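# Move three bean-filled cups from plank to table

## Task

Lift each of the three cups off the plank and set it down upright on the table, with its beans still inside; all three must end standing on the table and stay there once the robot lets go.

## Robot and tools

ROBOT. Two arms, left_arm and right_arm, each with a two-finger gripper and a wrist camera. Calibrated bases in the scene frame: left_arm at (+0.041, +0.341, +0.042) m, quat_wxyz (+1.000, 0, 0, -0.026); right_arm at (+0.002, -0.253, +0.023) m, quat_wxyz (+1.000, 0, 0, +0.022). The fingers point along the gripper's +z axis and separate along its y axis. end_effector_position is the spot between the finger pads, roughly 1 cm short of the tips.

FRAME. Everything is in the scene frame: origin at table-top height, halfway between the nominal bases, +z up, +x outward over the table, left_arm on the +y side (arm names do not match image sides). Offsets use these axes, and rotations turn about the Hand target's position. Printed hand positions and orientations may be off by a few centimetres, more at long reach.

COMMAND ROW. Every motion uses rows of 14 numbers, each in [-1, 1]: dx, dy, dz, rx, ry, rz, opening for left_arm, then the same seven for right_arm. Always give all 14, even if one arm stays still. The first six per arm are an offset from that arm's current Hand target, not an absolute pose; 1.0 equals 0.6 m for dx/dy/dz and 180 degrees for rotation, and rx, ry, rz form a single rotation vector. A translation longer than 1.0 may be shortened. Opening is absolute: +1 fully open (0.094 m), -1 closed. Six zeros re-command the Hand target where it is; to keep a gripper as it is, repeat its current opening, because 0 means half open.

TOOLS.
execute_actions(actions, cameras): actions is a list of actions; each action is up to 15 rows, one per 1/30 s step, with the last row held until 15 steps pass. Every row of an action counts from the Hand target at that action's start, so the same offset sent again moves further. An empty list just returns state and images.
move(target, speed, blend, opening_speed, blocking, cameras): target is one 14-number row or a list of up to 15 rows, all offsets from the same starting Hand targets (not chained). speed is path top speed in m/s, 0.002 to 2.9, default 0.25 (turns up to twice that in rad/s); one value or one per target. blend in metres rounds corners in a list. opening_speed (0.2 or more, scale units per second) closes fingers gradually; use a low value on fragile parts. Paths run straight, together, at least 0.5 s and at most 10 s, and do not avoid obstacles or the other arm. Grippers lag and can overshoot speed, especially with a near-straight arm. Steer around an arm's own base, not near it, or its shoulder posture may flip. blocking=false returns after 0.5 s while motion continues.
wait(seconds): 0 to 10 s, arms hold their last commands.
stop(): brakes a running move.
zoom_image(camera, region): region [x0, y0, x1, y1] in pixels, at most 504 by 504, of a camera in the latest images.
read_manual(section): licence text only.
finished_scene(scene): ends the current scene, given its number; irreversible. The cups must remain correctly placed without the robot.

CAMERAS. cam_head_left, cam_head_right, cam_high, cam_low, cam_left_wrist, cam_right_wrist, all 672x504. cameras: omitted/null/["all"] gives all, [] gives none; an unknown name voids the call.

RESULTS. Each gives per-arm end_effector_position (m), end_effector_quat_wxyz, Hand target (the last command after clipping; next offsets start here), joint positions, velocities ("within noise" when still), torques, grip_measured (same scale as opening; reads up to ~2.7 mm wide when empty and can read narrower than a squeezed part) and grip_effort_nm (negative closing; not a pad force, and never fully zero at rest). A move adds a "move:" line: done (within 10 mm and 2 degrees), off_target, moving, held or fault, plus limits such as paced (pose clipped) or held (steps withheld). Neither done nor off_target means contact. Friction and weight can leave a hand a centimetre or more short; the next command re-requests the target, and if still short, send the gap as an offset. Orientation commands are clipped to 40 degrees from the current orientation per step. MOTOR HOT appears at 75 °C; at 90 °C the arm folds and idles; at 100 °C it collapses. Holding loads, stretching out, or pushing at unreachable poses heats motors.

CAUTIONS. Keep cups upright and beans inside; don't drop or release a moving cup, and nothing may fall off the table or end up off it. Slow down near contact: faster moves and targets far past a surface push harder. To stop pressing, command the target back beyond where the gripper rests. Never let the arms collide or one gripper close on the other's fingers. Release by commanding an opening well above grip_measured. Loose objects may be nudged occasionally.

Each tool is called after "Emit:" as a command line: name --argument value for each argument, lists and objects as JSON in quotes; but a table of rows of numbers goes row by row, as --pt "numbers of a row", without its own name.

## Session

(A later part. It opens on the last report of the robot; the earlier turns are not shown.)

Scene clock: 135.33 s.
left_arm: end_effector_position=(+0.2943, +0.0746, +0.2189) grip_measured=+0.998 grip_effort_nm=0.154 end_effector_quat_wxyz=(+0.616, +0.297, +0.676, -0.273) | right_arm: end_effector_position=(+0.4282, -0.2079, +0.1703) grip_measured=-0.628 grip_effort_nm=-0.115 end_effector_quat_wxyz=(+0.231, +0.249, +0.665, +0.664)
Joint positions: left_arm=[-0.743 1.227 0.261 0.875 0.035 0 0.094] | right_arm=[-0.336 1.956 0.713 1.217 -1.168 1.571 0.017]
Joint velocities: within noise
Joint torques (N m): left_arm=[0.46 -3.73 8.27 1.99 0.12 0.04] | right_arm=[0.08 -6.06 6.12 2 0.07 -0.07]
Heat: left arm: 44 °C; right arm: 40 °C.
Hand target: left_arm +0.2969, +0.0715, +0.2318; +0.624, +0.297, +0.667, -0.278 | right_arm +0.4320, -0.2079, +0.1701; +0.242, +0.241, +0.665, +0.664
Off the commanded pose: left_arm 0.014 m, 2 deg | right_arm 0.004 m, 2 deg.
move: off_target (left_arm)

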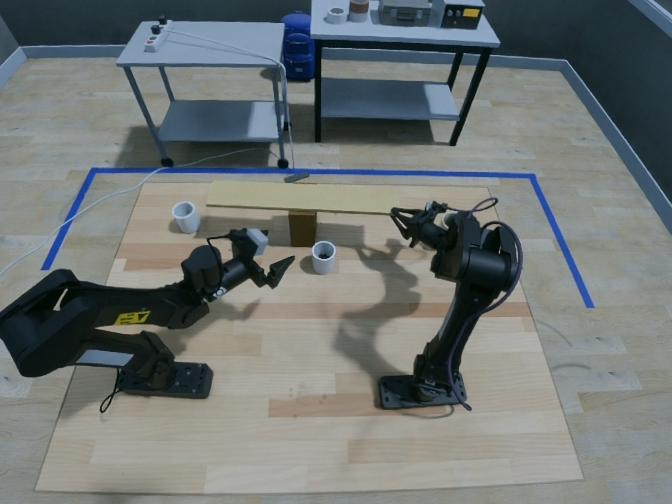

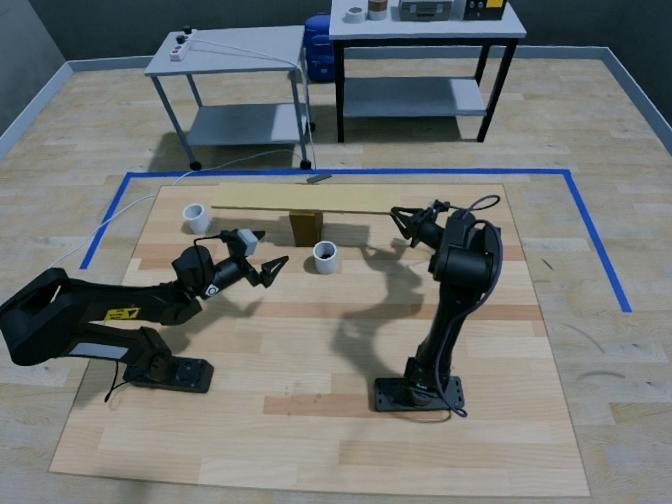

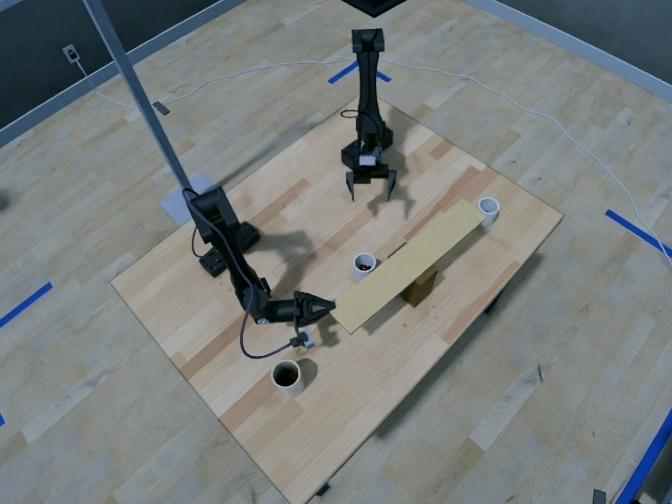

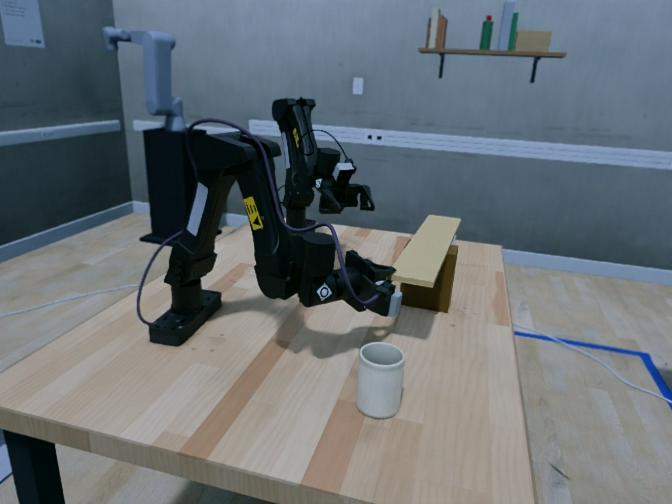

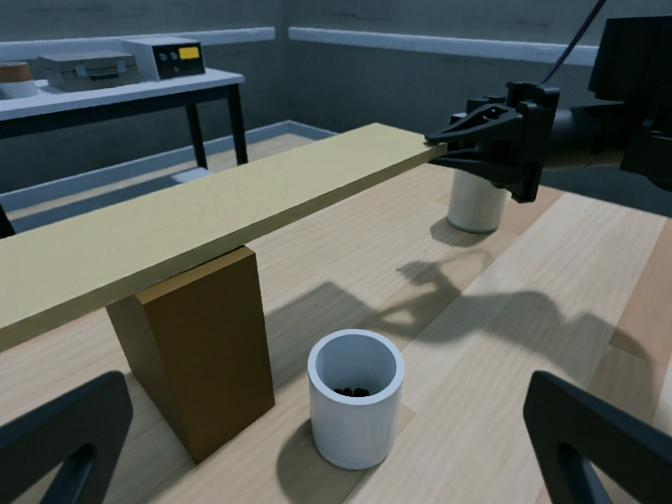

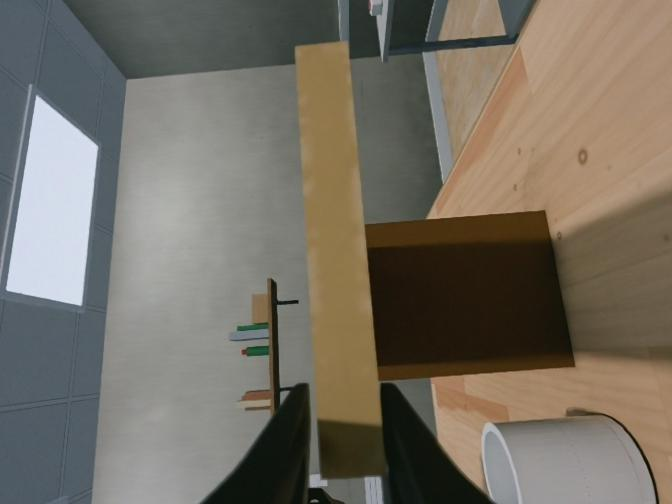

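Emit:
move --pt "0 0 0 0 0 0 1 0 0 0 0 0 0 0.25" --pt "0 0 0 0 0 0 1 -0.15 -0.18 0 0 0 0 0.25" --speed '[0.1,0.12]' --cameras '["cam_head_left","cam_high","cam_low","cam_right_wrist"]'

Scene clock: 138.07 s.
left_arm: end_effector_position=(+0.2942, +0.0746, +0.2187) grip_measured=+0.998 grip_effort_nm=0.149 end_effector_quat_wxyz=(+0.616, +0.297, +0.676, -0.273) | right_arm: end_effector_position=(+0.3461, -0.3177, +0.1639) grip_measured=+0.248 grip_effort_nm=0.095 end_effector_quat_wxyz=(+0.233, +0.265, +0.655, +0.668)
Joint positions: left_arm=[-0.743 1.227 0.261 0.874 0.035 0 0.094] | right_arm=[-0.77 1.913 0.609 1.215 -1.576 1.53 0.059]
Joint velocities: within noise
Joint torques (N m): left_arm=[0.4 -3.71 8.29 1.98 0.11 0.05] | right_arm=[-0.42 -8.5 3.55 1.58 -0.11 -0.2]
Heat: left arm: 44 °C; right arm: 40 °C.
Hand target: left_arm +0.2969, +0.0715, +0.2318; +0.624, +0.297, +0.667, -0.278 | right_arm +0.3420, -0.3159, +0.1702; +0.243, +0.241, +0.665, +0.664
Off the commanded pose: left_arm 0.014 m, 2 deg | right_arm 0.008 m, 3 deg.
joint sent to its limit (right arm) — joint 5 (wrist yaw), lower limit. The joint targets still meet the commanded pose.
move: off_target (left_arm, right_arm)
Images, in order (width x height): cam_head_left 672x504, cam_high 672x504, cam_low 672x504, cam_right_wrist 672x504.

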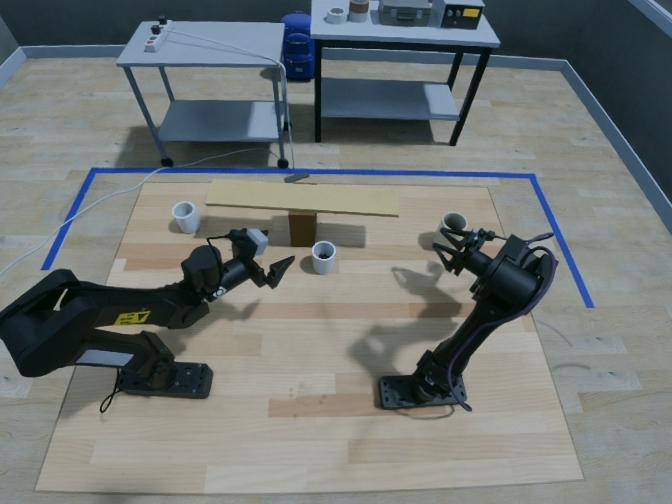

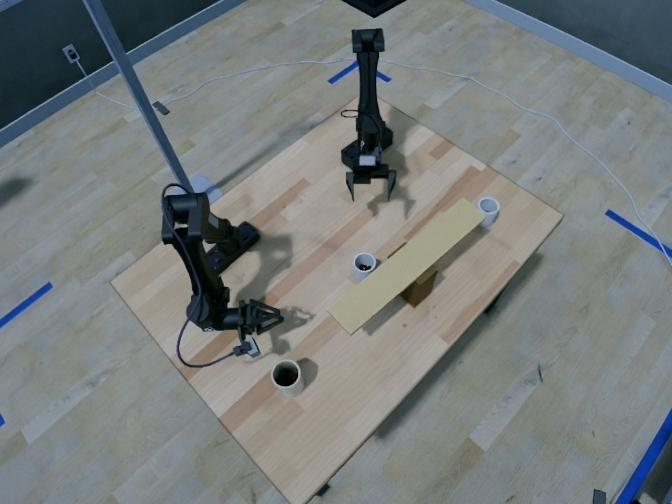

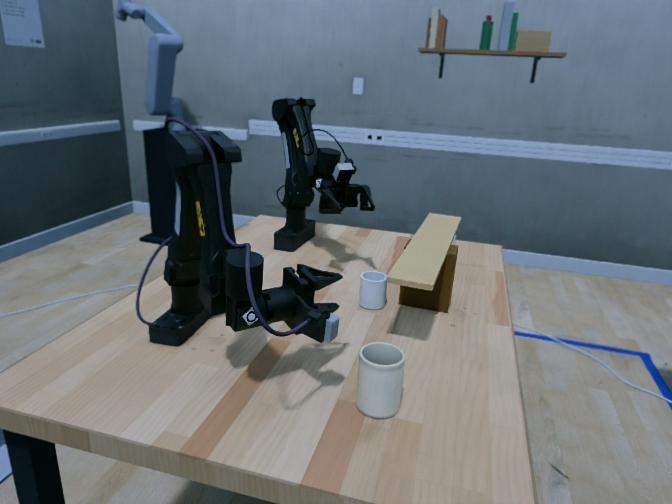

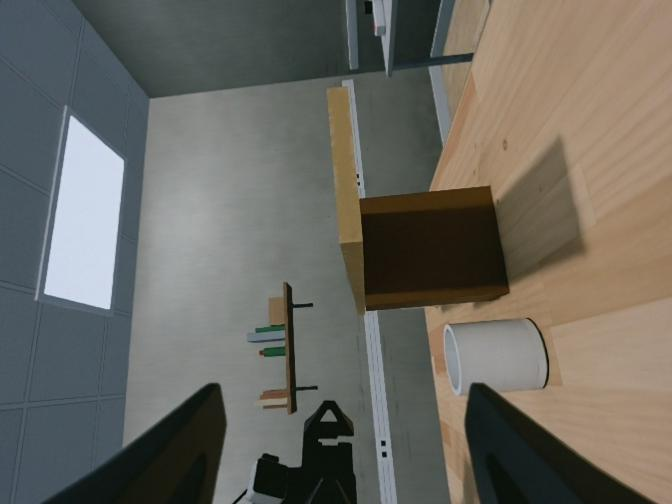

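Emit:
finished_scene --scene 1

The scene is finished: the task was done.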